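# Set a tan bar below the yellow bar's right end

## Task

Place one tan bar flat on the table with its length running lengthwise. Its far end must rest against the near edge of the yellow middle bar, at that bar's right end, and the right edges of the two bars must line up so they form the lower-right stroke of a digit 6. Every other object stays where it was, and at the end no part of the robot touches any bar.

## Robot and tools

Robot: two arms, left_arm and right_arm, each ending in a parallel two-finger gripper. Scene frame: origin at table-top height, midway between the nominal bases. +x points out over the table, +y toward left_arm, +z up. The real root links sit at left_arm (-0.009, +0.292, 0) and right_arm (-0.006, -0.237, 0) m, each turned only about a degree about z. A camera stand is fixed behind the arms. Arm names do not match image sides.

Gripper frame: the fingers extend along the gripper's +z and separate along its y. end_effector_position is the point between the pads, roughly 1 cm short of the fingertips. Reported positions and orientations can be wrong by a few cm, worse at long reach. Friction and weight may leave a gripper a few cm from its commanded pose in free air, and that is not evidence of contact.

Row layout, used by execute_actions and move: 14 numbers, each in [-1, 1]. The first 7 are left_arm: dx, dy, dz, rx, ry, rz, opening. The last 7 are right_arm in the same order. Send all 14 even if one arm stays still. dx..rz are an offset, not a pose. It is measured from that arm's Hand target as it stood when the call began, and it is expressed in that Hand target's own axes, not the scene frame. 1.0 equals 0.6 m of travel or 180 degrees of turn. rx, ry, rz form one rotation vector. Every row in a call refers back to that same starting Hand target, not to the previous row. Repeating an offset in a new call moves the gripper further. Opening is absolute: +1 is fully open (0.094 m), -1 is closed. Six zeros re-request the current Hand target.

execute_actions(actions, cameras): actions holds at most one item. An empty list only reports the state, with pictures. {"rows": [...], "steps": N} runs up to 15 control steps of 1/30 s each, one row per step, and the last row repeats if rows run out. N defaults to 15, and an action needs at least 10 steps. {"steps": N} alone waits up to 300 steps counted from the previous result, and your reply time counts toward that. The result arrives 10 steps before the action ends. Those kept-back steps run while you think, and the next action starts after them. Each step's commanded orientation is clipped to within 40 degrees of the measured one. A refused call sends nothing.

move(target, speed, blend, blocking, cameras): target is one 14-number row, or a list of up to 15 rows. Every row is an offset from the same starting Hand targets, and the whole list shares a 10 s cap. speed is the top path speed in m/s, from 0.002 to 2.9, default 0.25. Turns are limited to 2x that value in rad/s. Give one number, or one per target. blend, in m, rounds corners between listed targets; the default 0 stops at each. blocking=false returns about 0.5 s after the path starts. Paths are straight lines, and both arms end together. They do not avoid obstacles or each other. Faster moves lag more, stray more and hit harder. Targets set past a contact press harder. Avoid paths close to an arm's own base, since they can flip its shoulder posture. New openings in the first target are sent at the start. Openings in later targets are sent on arrival, after everything is at rest. The result adds a "move:" line giving the ending (done, off_target, moving, held, fault) and any limits applied. limits=paced means a pose was clipped; limits=held means steps were withheld. done means at rest within 10 mm and 2 degrees. Neither done nor off_target tells you about contact.

wait(seconds): 0 to 10 s with no new command. It returns early if a running move ends. stop(): brakes a running move, which needs some distance; the fingers keep moving. zoom_image(camera, region): region is [x0, y0, x1, y1] in pixels of that camera's latest image, at most 504x504. Cameras: cam_head_left, cam_head_right, cam_high, cam_low, cam_left_wrist, cam_right_wrist, each 672x504. In execute_actions, the cameras argument takes names, ["all"] or []. In move, wait and stop, leaving it out returns every picture.

Result fields: end_effector_position (m) and end_effector_quat_wxyz in the scene frame. Hand target is the pose the next offsets count from. grip_measured is the finger opening on the command scale. It reads up to about 2.7 mm wide when empty, and a few mm narrower than a firmly squeezed part. Closing about 0.05 below the first-touch reading reaches full force, roughly 50-64 N per pad. To release, command well above grip_measured. grip_effort_nm is gripper motor effort; negative means closing, and it is not pad force. Joint torques include gravity and have offsets. Joint velocities 'within noise' means that arm is still. MOTOR HOT appears at 75 °C. At 90 °C the arm folds and idles. Holding loads, staying stretched out or pushing against something heats the motors.

Avoid: dropping the bar or releasing it while it moves, knocking anything off the table, slamming or pressing hard on objects or fixtures, any contact between the arms or grippers, a gripper closing on the other arm's fingers, and strain on the wrist camera cables. Set the bar down gently, open, back away upward, and confirm nothing touches a bar before calling finished_scene.

Each tool is called after "Request:" by a JSON object that holds its "fn" and its "kwargs".

## Session

Request:
{"fn": "execute_actions", "kwargs": {"actions": []}}

Scene clock: 0.00 s of 4000.00 s.
left_arm: end_effector_position=(+0.3982, +0.2966, +0.1026) grip_measured=+1.000 grip_effort_nm=n/a end_effector_quat_wxyz=(+0.599, +0.008, +0.799, +0.062) | right_arm: end_effector_position=(+0.4002, -0.2663, +0.1319) grip_measured=+1.000 grip_effort_nm=n/a end_effector_quat_wxyz=(+0.638, +0.075, +0.766, -0.005)
Joint positions: left_arm=[-0.077 1.601 0.373 0.946 -0.143 0.072 0.094] | right_arm=[-0.04 1.543 0.36 0.996 0.052 0.1 0.094]
Joint velocities: within noise
Joint torques (N m): no reading
Heat: left arm: 37 °C; right arm: 35 °C.
Hand target: left_arm +0.3992, +0.2965, +0.1047; +0.600, +0.008, +0.798, +0.062 | right_arm +0.4015, -0.2664, +0.1363; +0.642, +0.074, +0.763, -0.005

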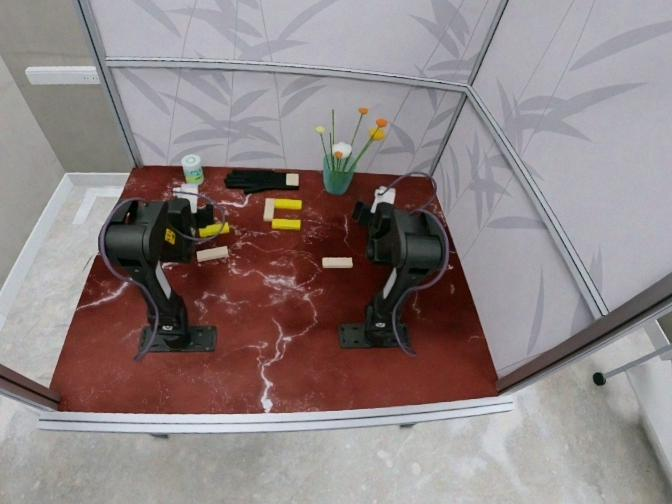

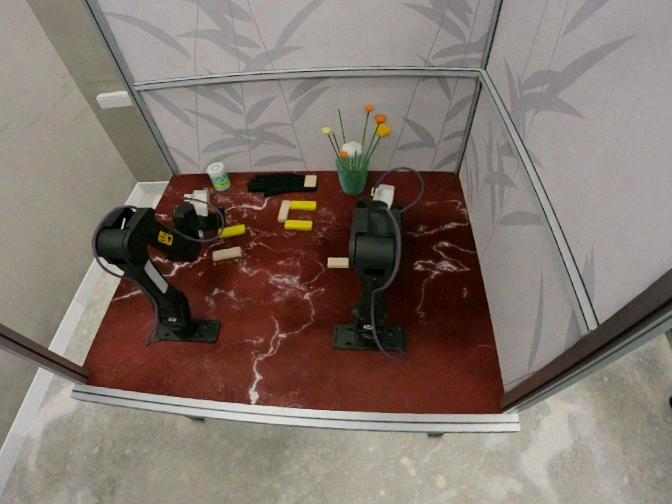

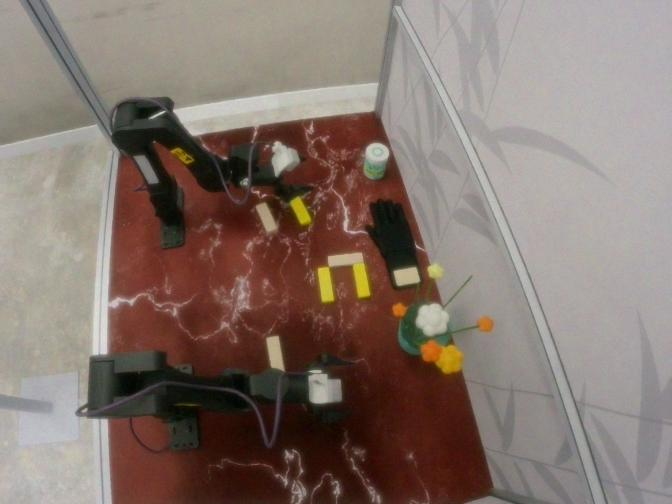

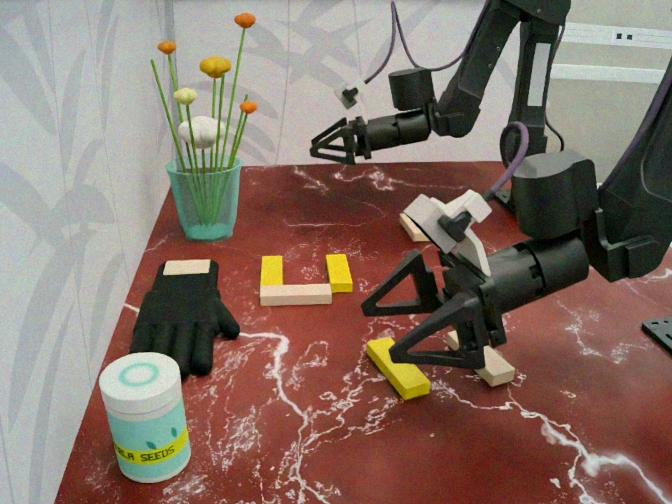

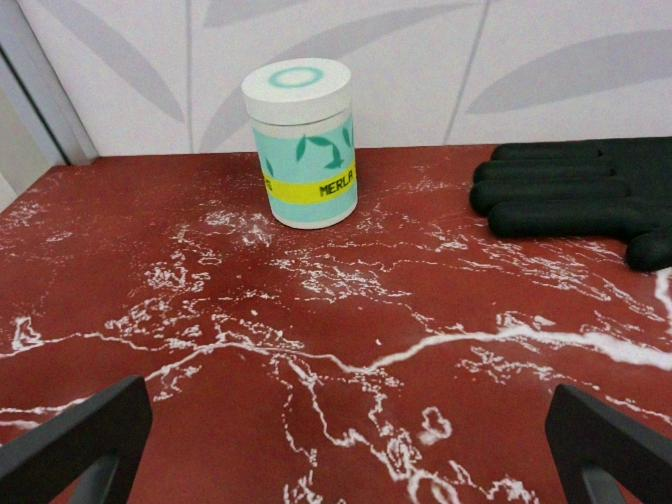

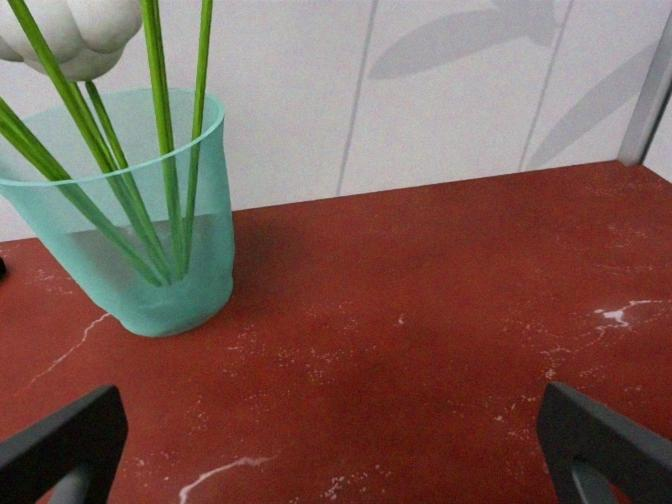

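Request:
{"fn": "zoom_image", "kwargs": {"camera": "cam_head_left", "region": [250, 180, 370, 280]}}

Request:
{"fn": "zoom_image", "kwargs": {"camera": "cam_high", "region": [250, 240, 400, 380]}}

Request:
{"fn": "zoom_image", "kwargs": {"camera": "cam_head_right", "region": [260, 180, 380, 280]}}

Scaled by 4.200.

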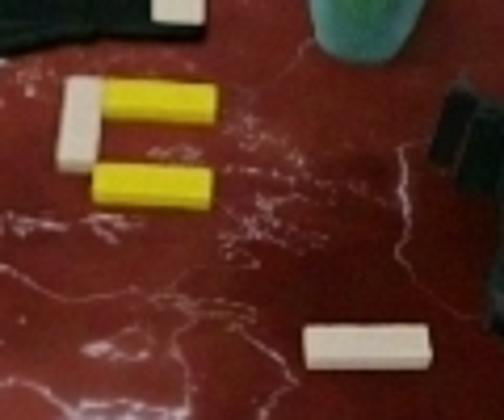

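Scaled by 3.360.

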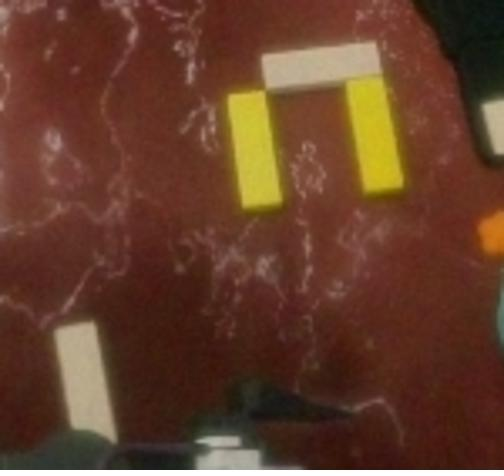

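Scaled by 4.200.

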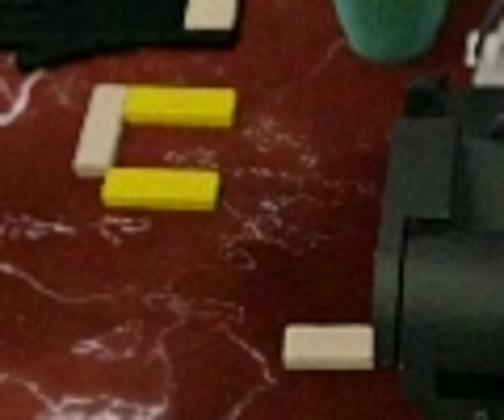

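Request:
{"fn": "move", "kwargs": {"target": [0,0,0,0,0,0,1,0.1257,0.1532,-0.2843,-0.3541,0.3487,-0.4581,1], "speed": 0.6}}

Scene clock: 6.50 s of 4000.00 s.
left_arm: end_effector_position=(+0.3982, +0.2966, +0.1026) grip_measured=+1.000 grip_effort_nm=0.017 end_effector_quat_wxyz=(+0.599, +0.008, +0.799, +0.062) | right_arm: end_effector_position=(+0.2331, -0.1505, +0.0978) grip_measured=+1.000 grip_effort_nm=-0.002 end_effector_quat_wxyz=(-0.008, +0.702, -0.712, +0.002)
Joint positions: left_arm=[-0.077 1.601 0.373 0.946 -0.143 0.072 0.094] | right_arm=[0.353 1.497 1.123 -1.181 -0.003 -1.216 0.094]
Joint velocities: within noise
Joint torques (N m): left_arm=[-0.08 -5.9 5.3 1.78 -0.03 0.01] | right_arm=[0.17 -5.18 8.27 0.08 0.01 -0.13]
Heat: left arm: 38 °C; right arm: 36 °C.
Hand target: left_arm +0.3992, +0.2965, +0.1047; +0.600, +0.008, +0.798, +0.062 | right_arm +0.2330, -0.1499, +0.1004; -0.001, +0.707, -0.707, +0.000
Off the commanded pose: left_arm 0.002 m, 0 deg | right_arm 0.003 m, 1 deg.
Kept back: nothing.
move: done
camera_calibration:
cam_right_wrist: T_world_to_cam=[[0.999626, -0.000832352, 0.0273425, -0.237527], [-0.0122035, -0.908131, 0.418508, -0.134267], [0.0244822, -0.418685, -0.907802, 0.11237], [0, 0, 0, 1]] pos_world=[0.233049, -0.0750822, 0.164697]

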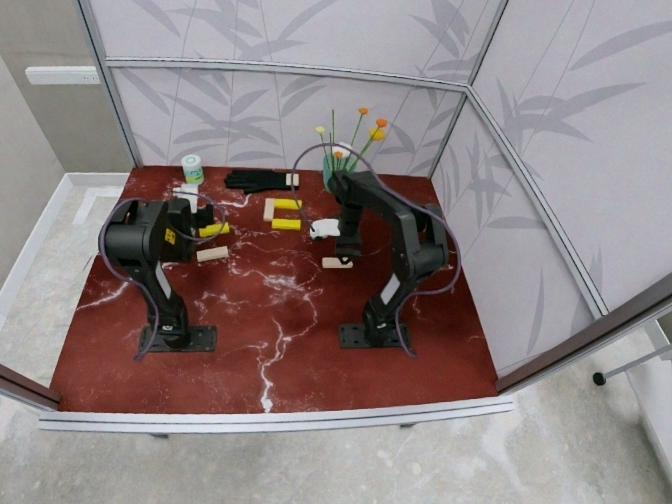

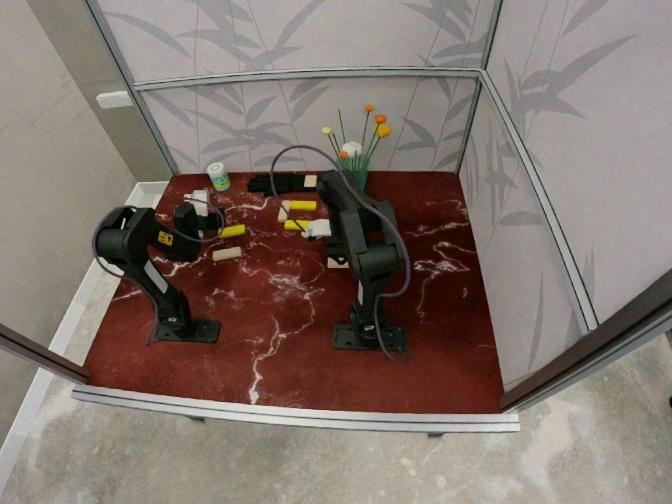

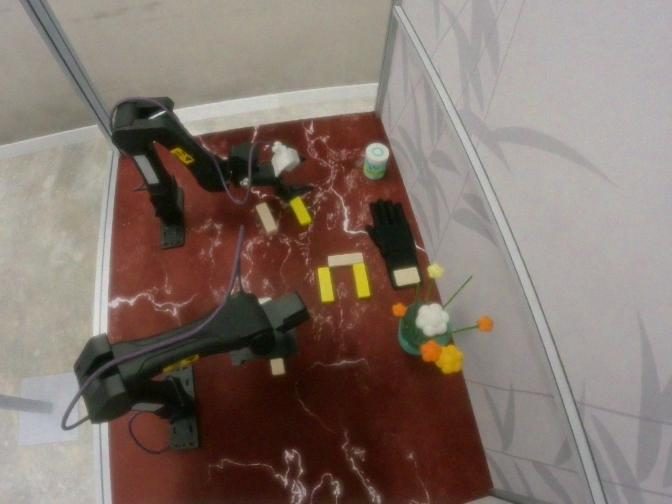

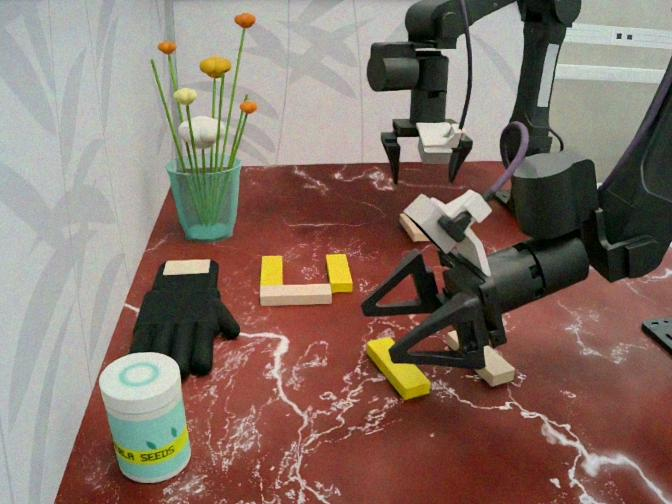

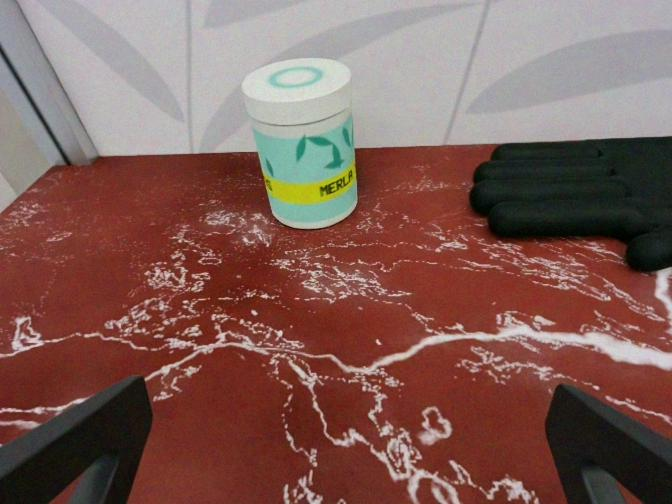

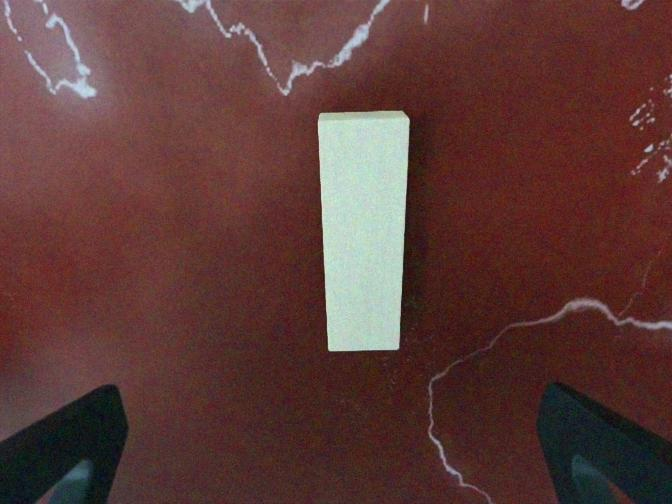

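Request:
{"fn": "move", "kwargs": {"target": [[0,0,0,0,0,0,1,-0.0125,-0.0255,0.09,0,0,-0.0083,1],[0,0,0,0,0,0,1,-0.0125,-0.0255,0.1373,0,0,-0.0083,1],[0,0,0,0,0,0,1,-0.0125,-0.0255,0.1373,0,0,-0.0083,-0.55],[0,0,0,0,0,0,1,-0.0125,-0.0255,0.05,0,0,-0.0083,-0.55],[0,0,0,0,0,0,1,-0.2215,-0.1533,0,0,0,0.5,-0.55]], "speed": [0.4,0.12,0.12,0.25,0.6], "blend": [0.01,0,0,0.02,0]}}

Scene clock: 12.77 s of 4000.00 s.
left_arm: end_effector_position=(+0.3982, +0.2966, +0.1026) grip_measured=+1.000 grip_effort_nm=0.017 end_effector_quat_wxyz=(+0.599, +0.008, +0.799, +0.062) | right_arm: end_effector_position=(+0.3251, -0.0179, +0.1038) grip_measured=-0.399 grip_effort_nm=-1.013 end_effector_quat_wxyz=(+0.010, -0.005, +1.000, +0.007)
Joint positions: left_arm=[-0.077 1.601 0.373 0.946 -0.143 0.072 0.094] | right_arm=[0.593 2.039 1.799 -1.307 -0.001 0.573 0.028]
Joint velocities: within noise
Joint torques (N m): left_arm=[-0.1 -6.05 5.41 1.79 -0.03 0.02] | right_arm=[0.17 -9.91 8.54 0.11 0.05 0.04]
Heat: left arm: 38 °C; right arm: 36 °C.
Hand target: left_arm +0.3992, +0.2965, +0.1047; +0.600, +0.008, +0.798, +0.062 | right_arm +0.3251, -0.0171, +0.1007; +0.001, +0.000, +1.000, +0.001
Off the commanded pose: left_arm 0.002 m, 0 deg | right_arm 0.003 m, 1 deg.
Kept back: nothing.
move: done
camera_calibration:
cam_right_wrist: T_world_to_cam=[[0.0223201, -0.999751, 0.000170688, -0.0268026], [-0.912623, -0.0203052, 0.408299, 0.29446], [-0.408194, -0.00926905, -0.912848, 0.319604], [0, 0, 0, 1]] pos_world=[0.399789, -0.0178544, 0.171527]

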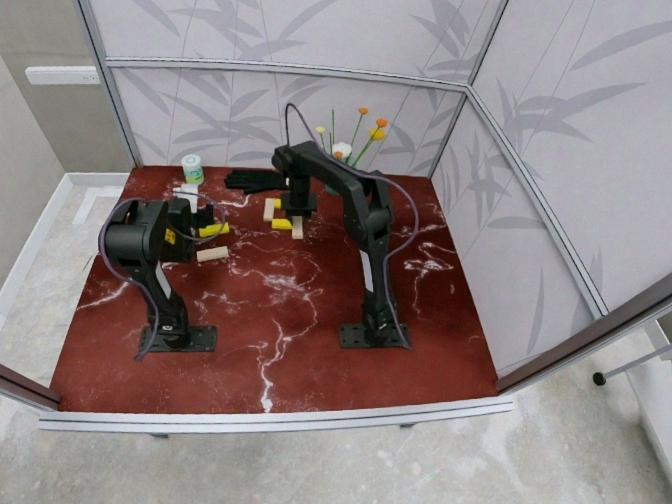

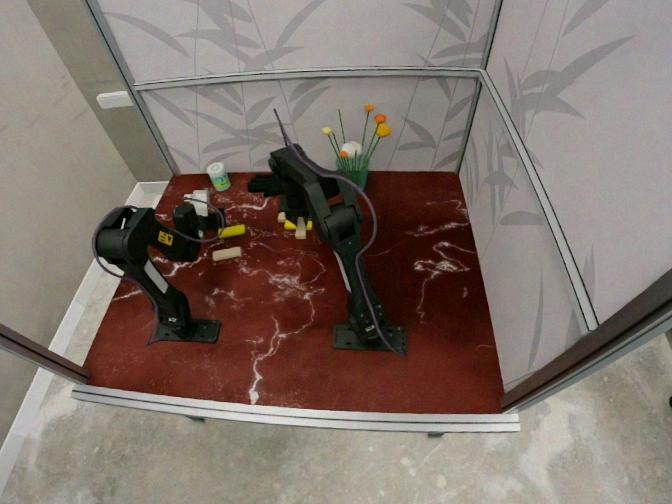

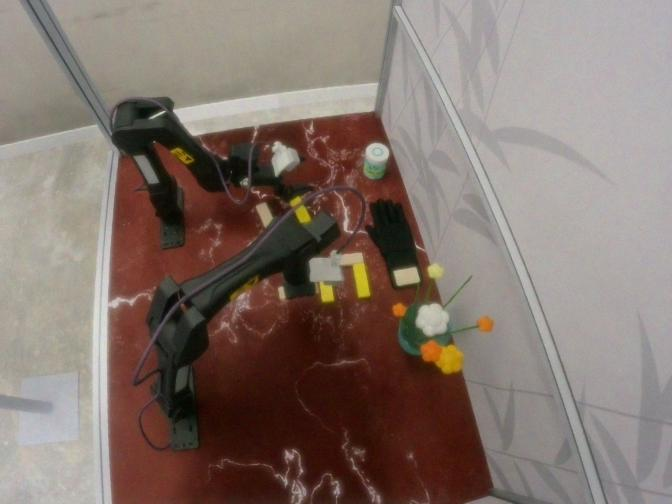

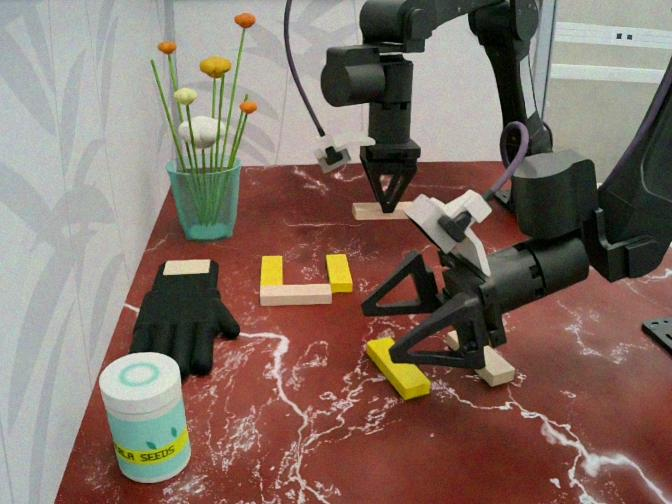

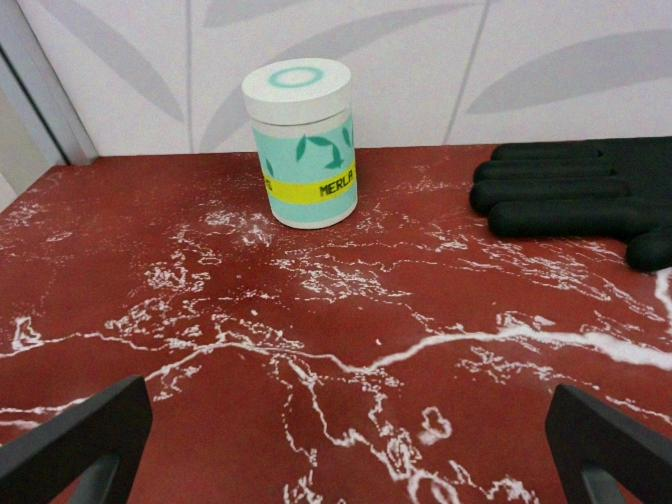

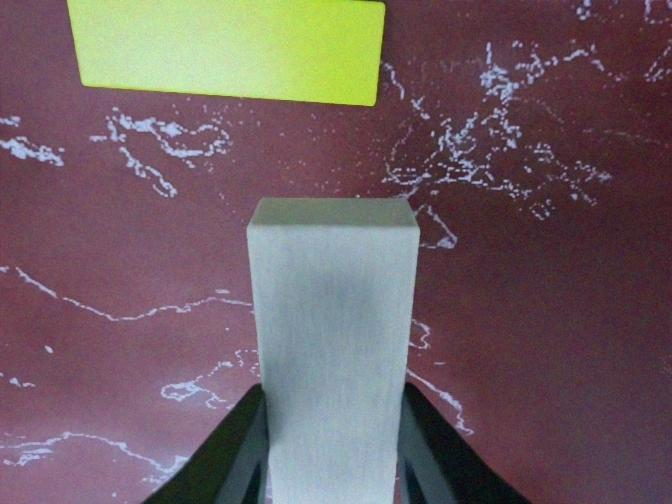

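Request:
{"fn": "move", "kwargs": {"target": [0,0,0,0,0,0,1,-0.0115,0.005,0.1328,0,0,0.0194,-0.55], "speed": 0.15, "cameras": ["cam_right_wrist","cam_low"]}}

Scene clock: 15.50 s of 4000.00 s.
left_arm: end_effector_position=(+0.3982, +0.2966, +0.1026) grip_measured=+1.000 grip_effort_nm=0.017 end_effector_quat_wxyz=(+0.599, +0.008, +0.799, +0.062) | right_arm: end_effector_position=(+0.3289, -0.0154, +0.0280) grip_measured=-0.399 grip_effort_nm=-1.009 end_effector_quat_wxyz=(-0.001, +0.025, +1.000, +0.000)
Joint positions: left_arm=[-0.077 1.601 0.373 0.946 -0.143 0.072 0.094] | right_arm=[0.593 2.123 1.622 -1.072 -0.001 0.632 0.028]
Joint velocities: within noise
Joint torques (N m): left_arm=[-0.03 -5.93 5.38 1.79 -0.01 0.02] | right_arm=[-0.23 -10.96 5.86 0.48 0.04 0.09]
Heat: left arm: 38 °C; right arm: 36 °C.
Hand target: left_arm +0.3992, +0.2965, +0.1047; +0.600, +0.008, +0.798, +0.062 | right_arm +0.3321, -0.0140, +0.0209; +0.000, +0.031, +1.000, +0.001
Off the commanded pose: left_arm 0.002 m, 0 deg | right_arm 0.008 m, 1 deg.
Kept back: nothing.
move: done
camera_calibration:
cam_right_wrist: T_world_to_cam=[[-0.0373344, -0.99921, 0.0136125, -0.00516618], [-0.903063, 0.0395684, 0.427682, 0.326165], [-0.427883, 0.00367427, -0.903827, 0.258438], [0, 0, 0, 1]] pos_world=[0.404936, -0.0190175, 0.0941586]
Images, in order (width x height): cam_low 672x504, cam_right_wrist 672x504.

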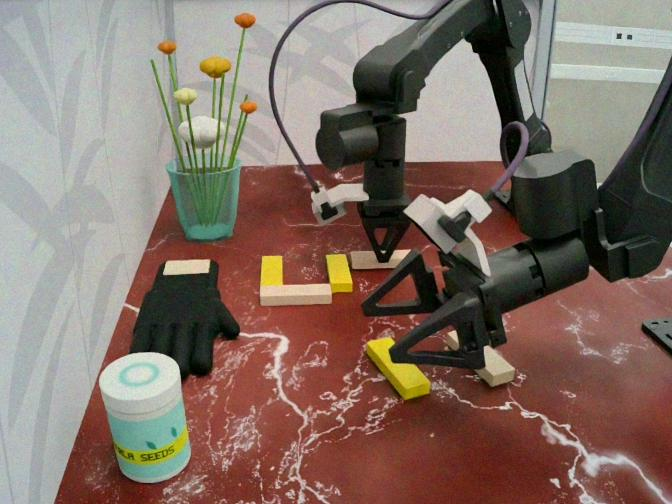

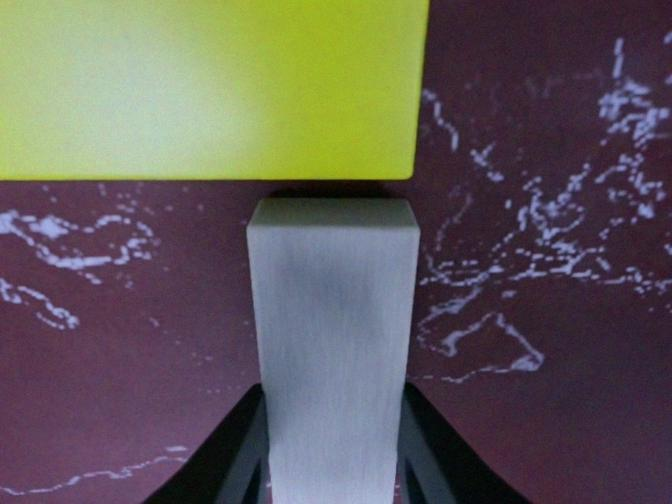

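Request:
{"fn": "move", "kwargs": {"target": [[0,0,0,0,0,0,1,0,0,0.0107,0,0,0,-0.55],[0,0,0,0,0,0,1,-0.0078,0,0.0115,0,0,0,-0.55]], "speed": [0.05,0.03], "cameras": ["cam_right_wrist","cam_low"]}}

Scene clock: 17.10 s of 4000.00 s.
left_arm: end_effector_position=(+0.3982, +0.2966, +0.1026) grip_measured=+1.000 grip_effort_nm=0.017 end_effector_quat_wxyz=(+0.599, +0.008, +0.799, +0.062) | right_arm: end_effector_position=(+0.3301, -0.0147, +0.0249) grip_measured=-0.399 grip_effort_nm=-1.013 end_effector_quat_wxyz=(+0.001, +0.026, +1.000, +0.002)
Joint positions: left_arm=[-0.077 1.601 0.373 0.946 -0.143 0.072 0.094] | right_arm=[0.593 2.125 1.613 -1.054 -0.002 0.633 0.028]
Joint velocities: within noise
Joint torques (N m): left_arm=[0.02 -6.04 5.3 1.79 -0.02 0.01] | right_arm=[-0.8 -9.43 7.16 0.53 0.11 0.02]
Heat: left arm: 38 °C; right arm: 37 °C.
Hand target: left_arm +0.3992, +0.2965, +0.1047; +0.600, +0.008, +0.798, +0.062 | right_arm +0.3367, -0.0141, +0.0140; +0.000, +0.031, +1.000, +0.001
Off the commanded pose: left_arm 0.002 m, 0 deg | right_arm 0.013 m, 1 deg.
Kept back: nothing.
move: off_target (right_arm)
camera_calibration:
cam_right_wrist: T_world_to_cam=[[-0.0389441, -0.999204, 0.00863761, -0.00370753], [-0.904967, 0.0389339, 0.423696, 0.32927], [-0.423695, 0.00868373, -0.905763, 0.254869], [0, 0, 0, 1]] pos_world=[0.405821, -0.0187375, 0.0913723]
Images, in order (width x height): cam_low 672x504, cam_right_wrist 672x504.

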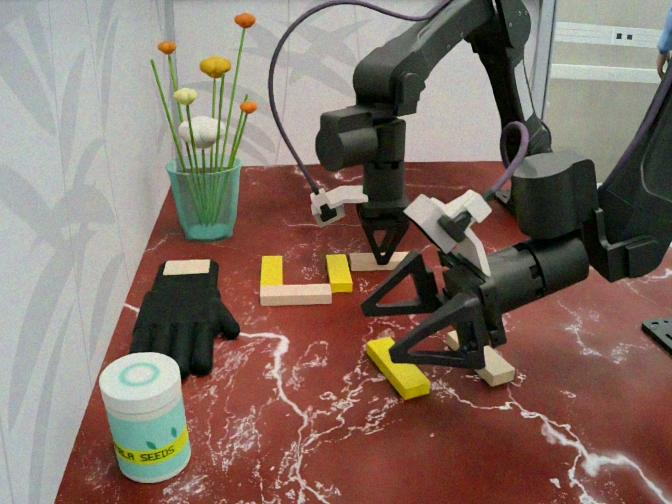

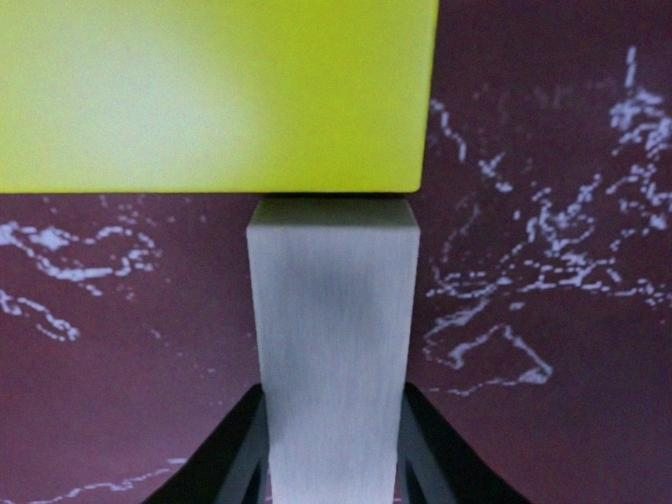

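Request:
{"fn": "zoom_image", "kwargs": {"camera": "cam_low", "region": [320, 220, 430, 300]}}

Scaled by 4.582.

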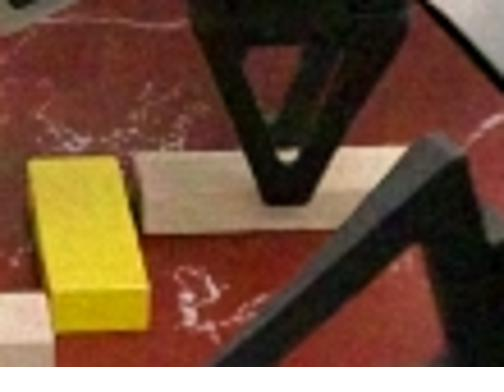

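Request:
{"fn": "move", "kwargs": {"target": [0,0,0,0,0,0,1,-0.0065,-0.0005,-0.005,0,0,0,-0.55], "speed": 0.04, "cameras": ["cam_right_wrist","cam_low"]}}

Request:
{"fn": "zoom_image", "kwargs": {"camera": "cam_low", "region": [320, 220, 430, 300]}}

Scene clock: 21.00 s of 4000.00 s.
left_arm: end_effector_position=(+0.3982, +0.2966, +0.1026) grip_measured=+1.000 grip_effort_nm=0.012 end_effector_quat_wxyz=(+0.599, +0.008, +0.799, +0.062) | right_arm: end_effector_position=(+0.3355, -0.0142, +0.0252) grip_measured=-0.399 grip_effort_nm=-1.013 end_effector_quat_wxyz=(+0.004, +0.029, +1.000, +0.005)
Joint positions: left_arm=[-0.077 1.601 0.373 0.946 -0.143 0.072 0.094] | right_arm=[0.586 2.136 1.632 -1.054 -0.004 0.633 0.028]
Joint velocities: within noise
Joint torques (N m): left_arm=[-0.06 -5.98 5.39 1.78 -0.02 0.02] | right_arm=[-0.62 -9.88 7.82 0.36 0.09 -0.05]
Heat: left arm: 38 °C; right arm: 37 °C.
Hand target: left_arm +0.3992, +0.2965, +0.1047; +0.600, +0.008, +0.798, +0.062 | right_arm +0.3405, -0.0147, +0.0171; +0.000, +0.031, +1.000, +0.001
Off the commanded pose: left_arm 0.002 m, 0 deg | right_arm 0.010 m, 1 deg.
Kept back: nothing.
move: done
camera_calibration:
cam_right_wrist: T_world_to_cam=[[-0.0458226, -0.998945, 0.00316933, -0.000524522], [-0.906881, 0.0429295, 0.419195, 0.334806], [-0.418889, 0.0163344, -0.907891, 0.255906], [0, 0, 0, 1]] pos_world=[0.410802, -0.0190771, 0.0919877]
Images, in order (width x height): cam_low 672x504, cam_right_wrist 672x504.

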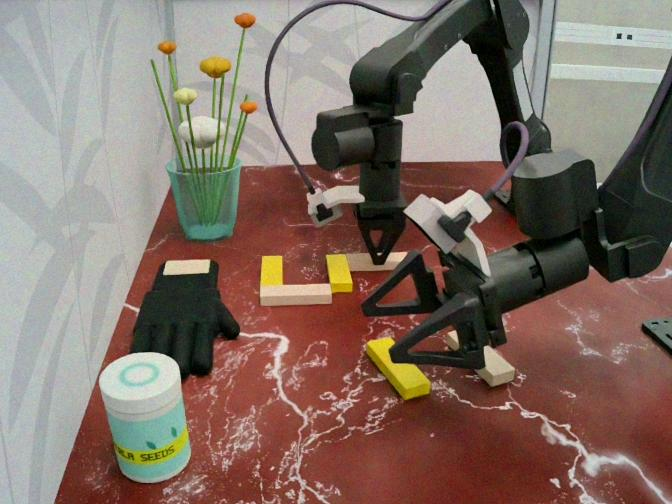

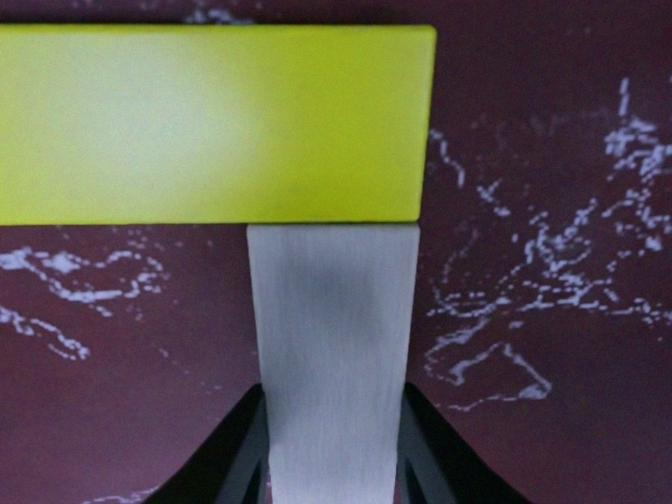

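Scaled by 4.582.

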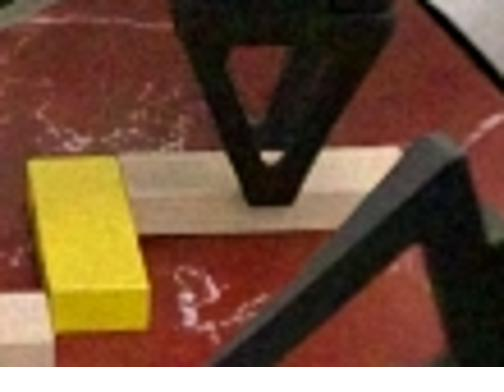

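Request:
{"fn": "move", "kwargs": {"target": [[0,0,0,0,0,0,1,0,0,-0.005,0,0,0,0.4],[0,0,0,0,0,0,1,0.006,0,-0.15,0,0,0,0.4]], "speed": [0.1,0.25]}}

Request:
{"fn": "zoom_image", "kwargs": {"camera": "cam_low", "region": [240, 220, 430, 310]}}

Scene clock: 23.33 s of 4000.00 s.
left_arm: end_effector_position=(+0.3982, +0.2966, +0.1026) grip_measured=+1.000 grip_effort_nm=0.017 end_effector_quat_wxyz=(+0.599, +0.008, +0.799, +0.062) | right_arm: end_effector_position=(+0.3363, -0.0136, +0.0915) grip_measured=+0.398 grip_effort_nm=0.105 end_effector_quat_wxyz=(-0.011, +0.029, +1.000, -0.005)
Joint positions: left_arm=[-0.077 1.601 0.373 0.946 -0.143 0.072 0.094] | right_arm=[0.586 2.141 1.905 -1.358 -0.004 0.633 0.066]
Joint velocities: within noise
Joint torques (N m): left_arm=[-0.09 -6.04 5.3 1.77 0 0.02] | right_arm=[-0.13 -15.13 7.97 0.07 0.07 0]
Heat: left arm: 38 °C; right arm: 38 °C.
Hand target: left_arm +0.3992, +0.2965, +0.1047; +0.600, +0.008, +0.798, +0.062 | right_arm +0.3369, -0.0145, +0.1071; +0.001, +0.031, +1.000, +0.001
Off the commanded pose: left_arm 0.002 m, 0 deg | right_arm 0.016 m, 1 deg.
Kept back: nothing.
move: off_target (right_arm)
camera_calibration:
cam_right_wrist: T_world_to_cam=[[-0.0453696, -0.998687, 0.0237862, -0.00224849], [-0.894014, 0.0512156, 0.445102, 0.301077], [-0.445736, -0.00107113, -0.895164, 0.324019], [0, 0, 0, 1]] pos_world=[0.413492, -0.0173183, 0.156094]

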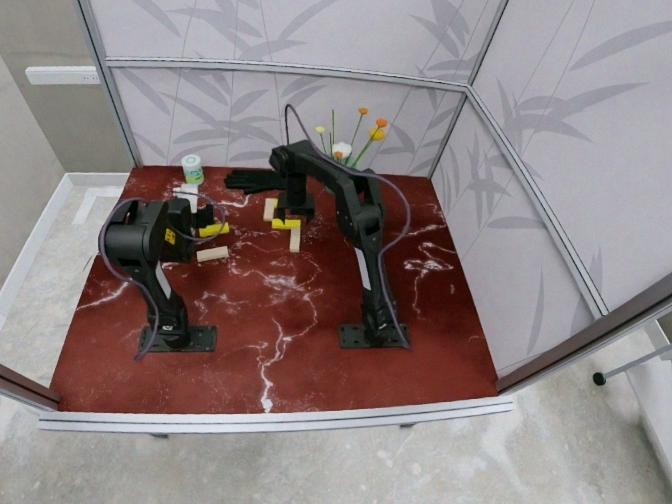

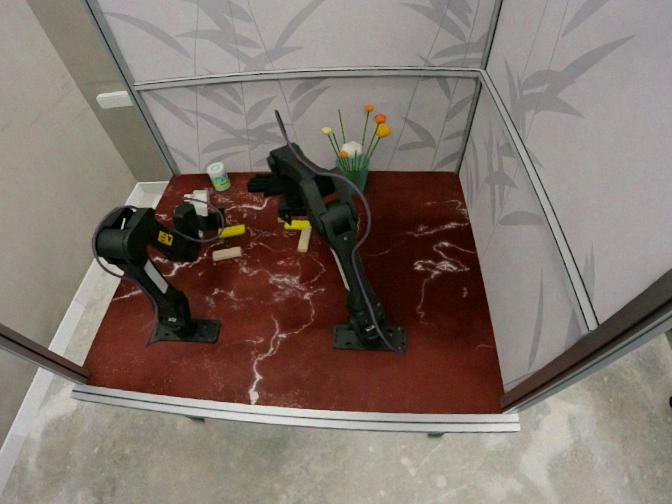

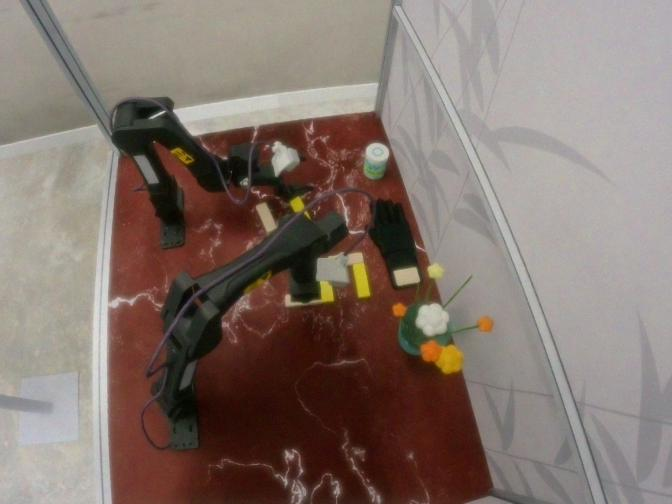

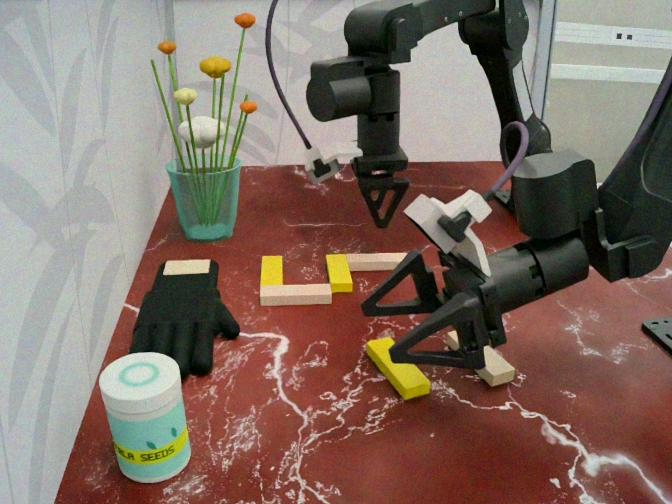

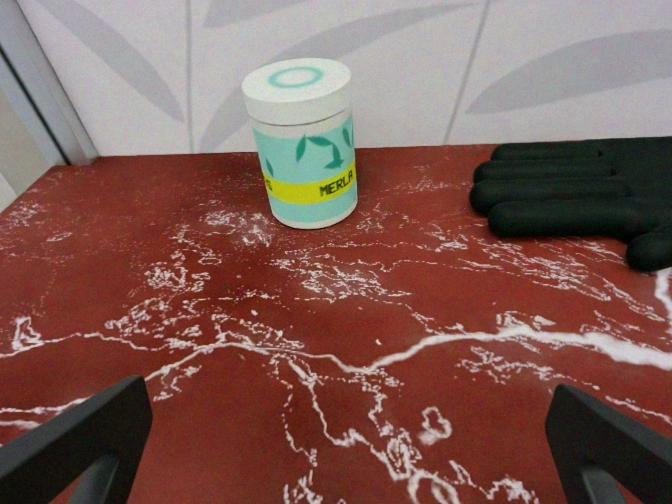

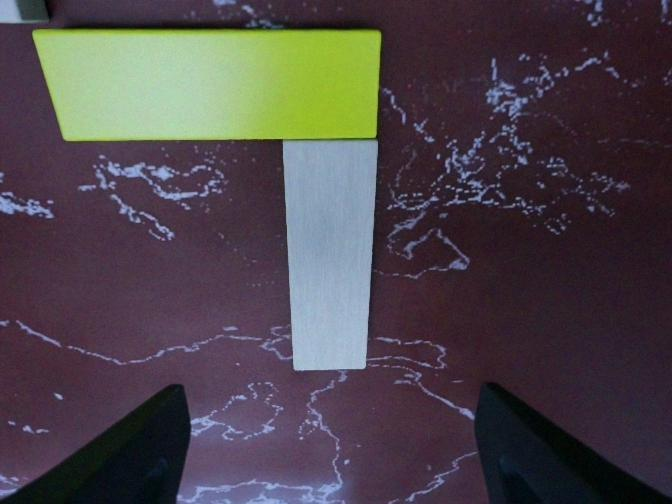

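Scaled by 2.653.

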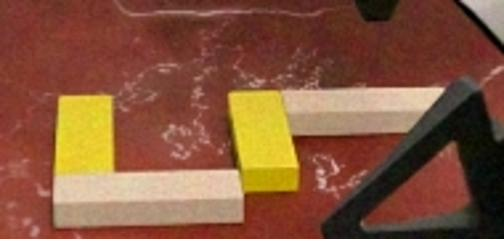

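Request:
{"fn": "finished_scene", "kwargs": {"scene": 1}}

The scene is finished: the task was done.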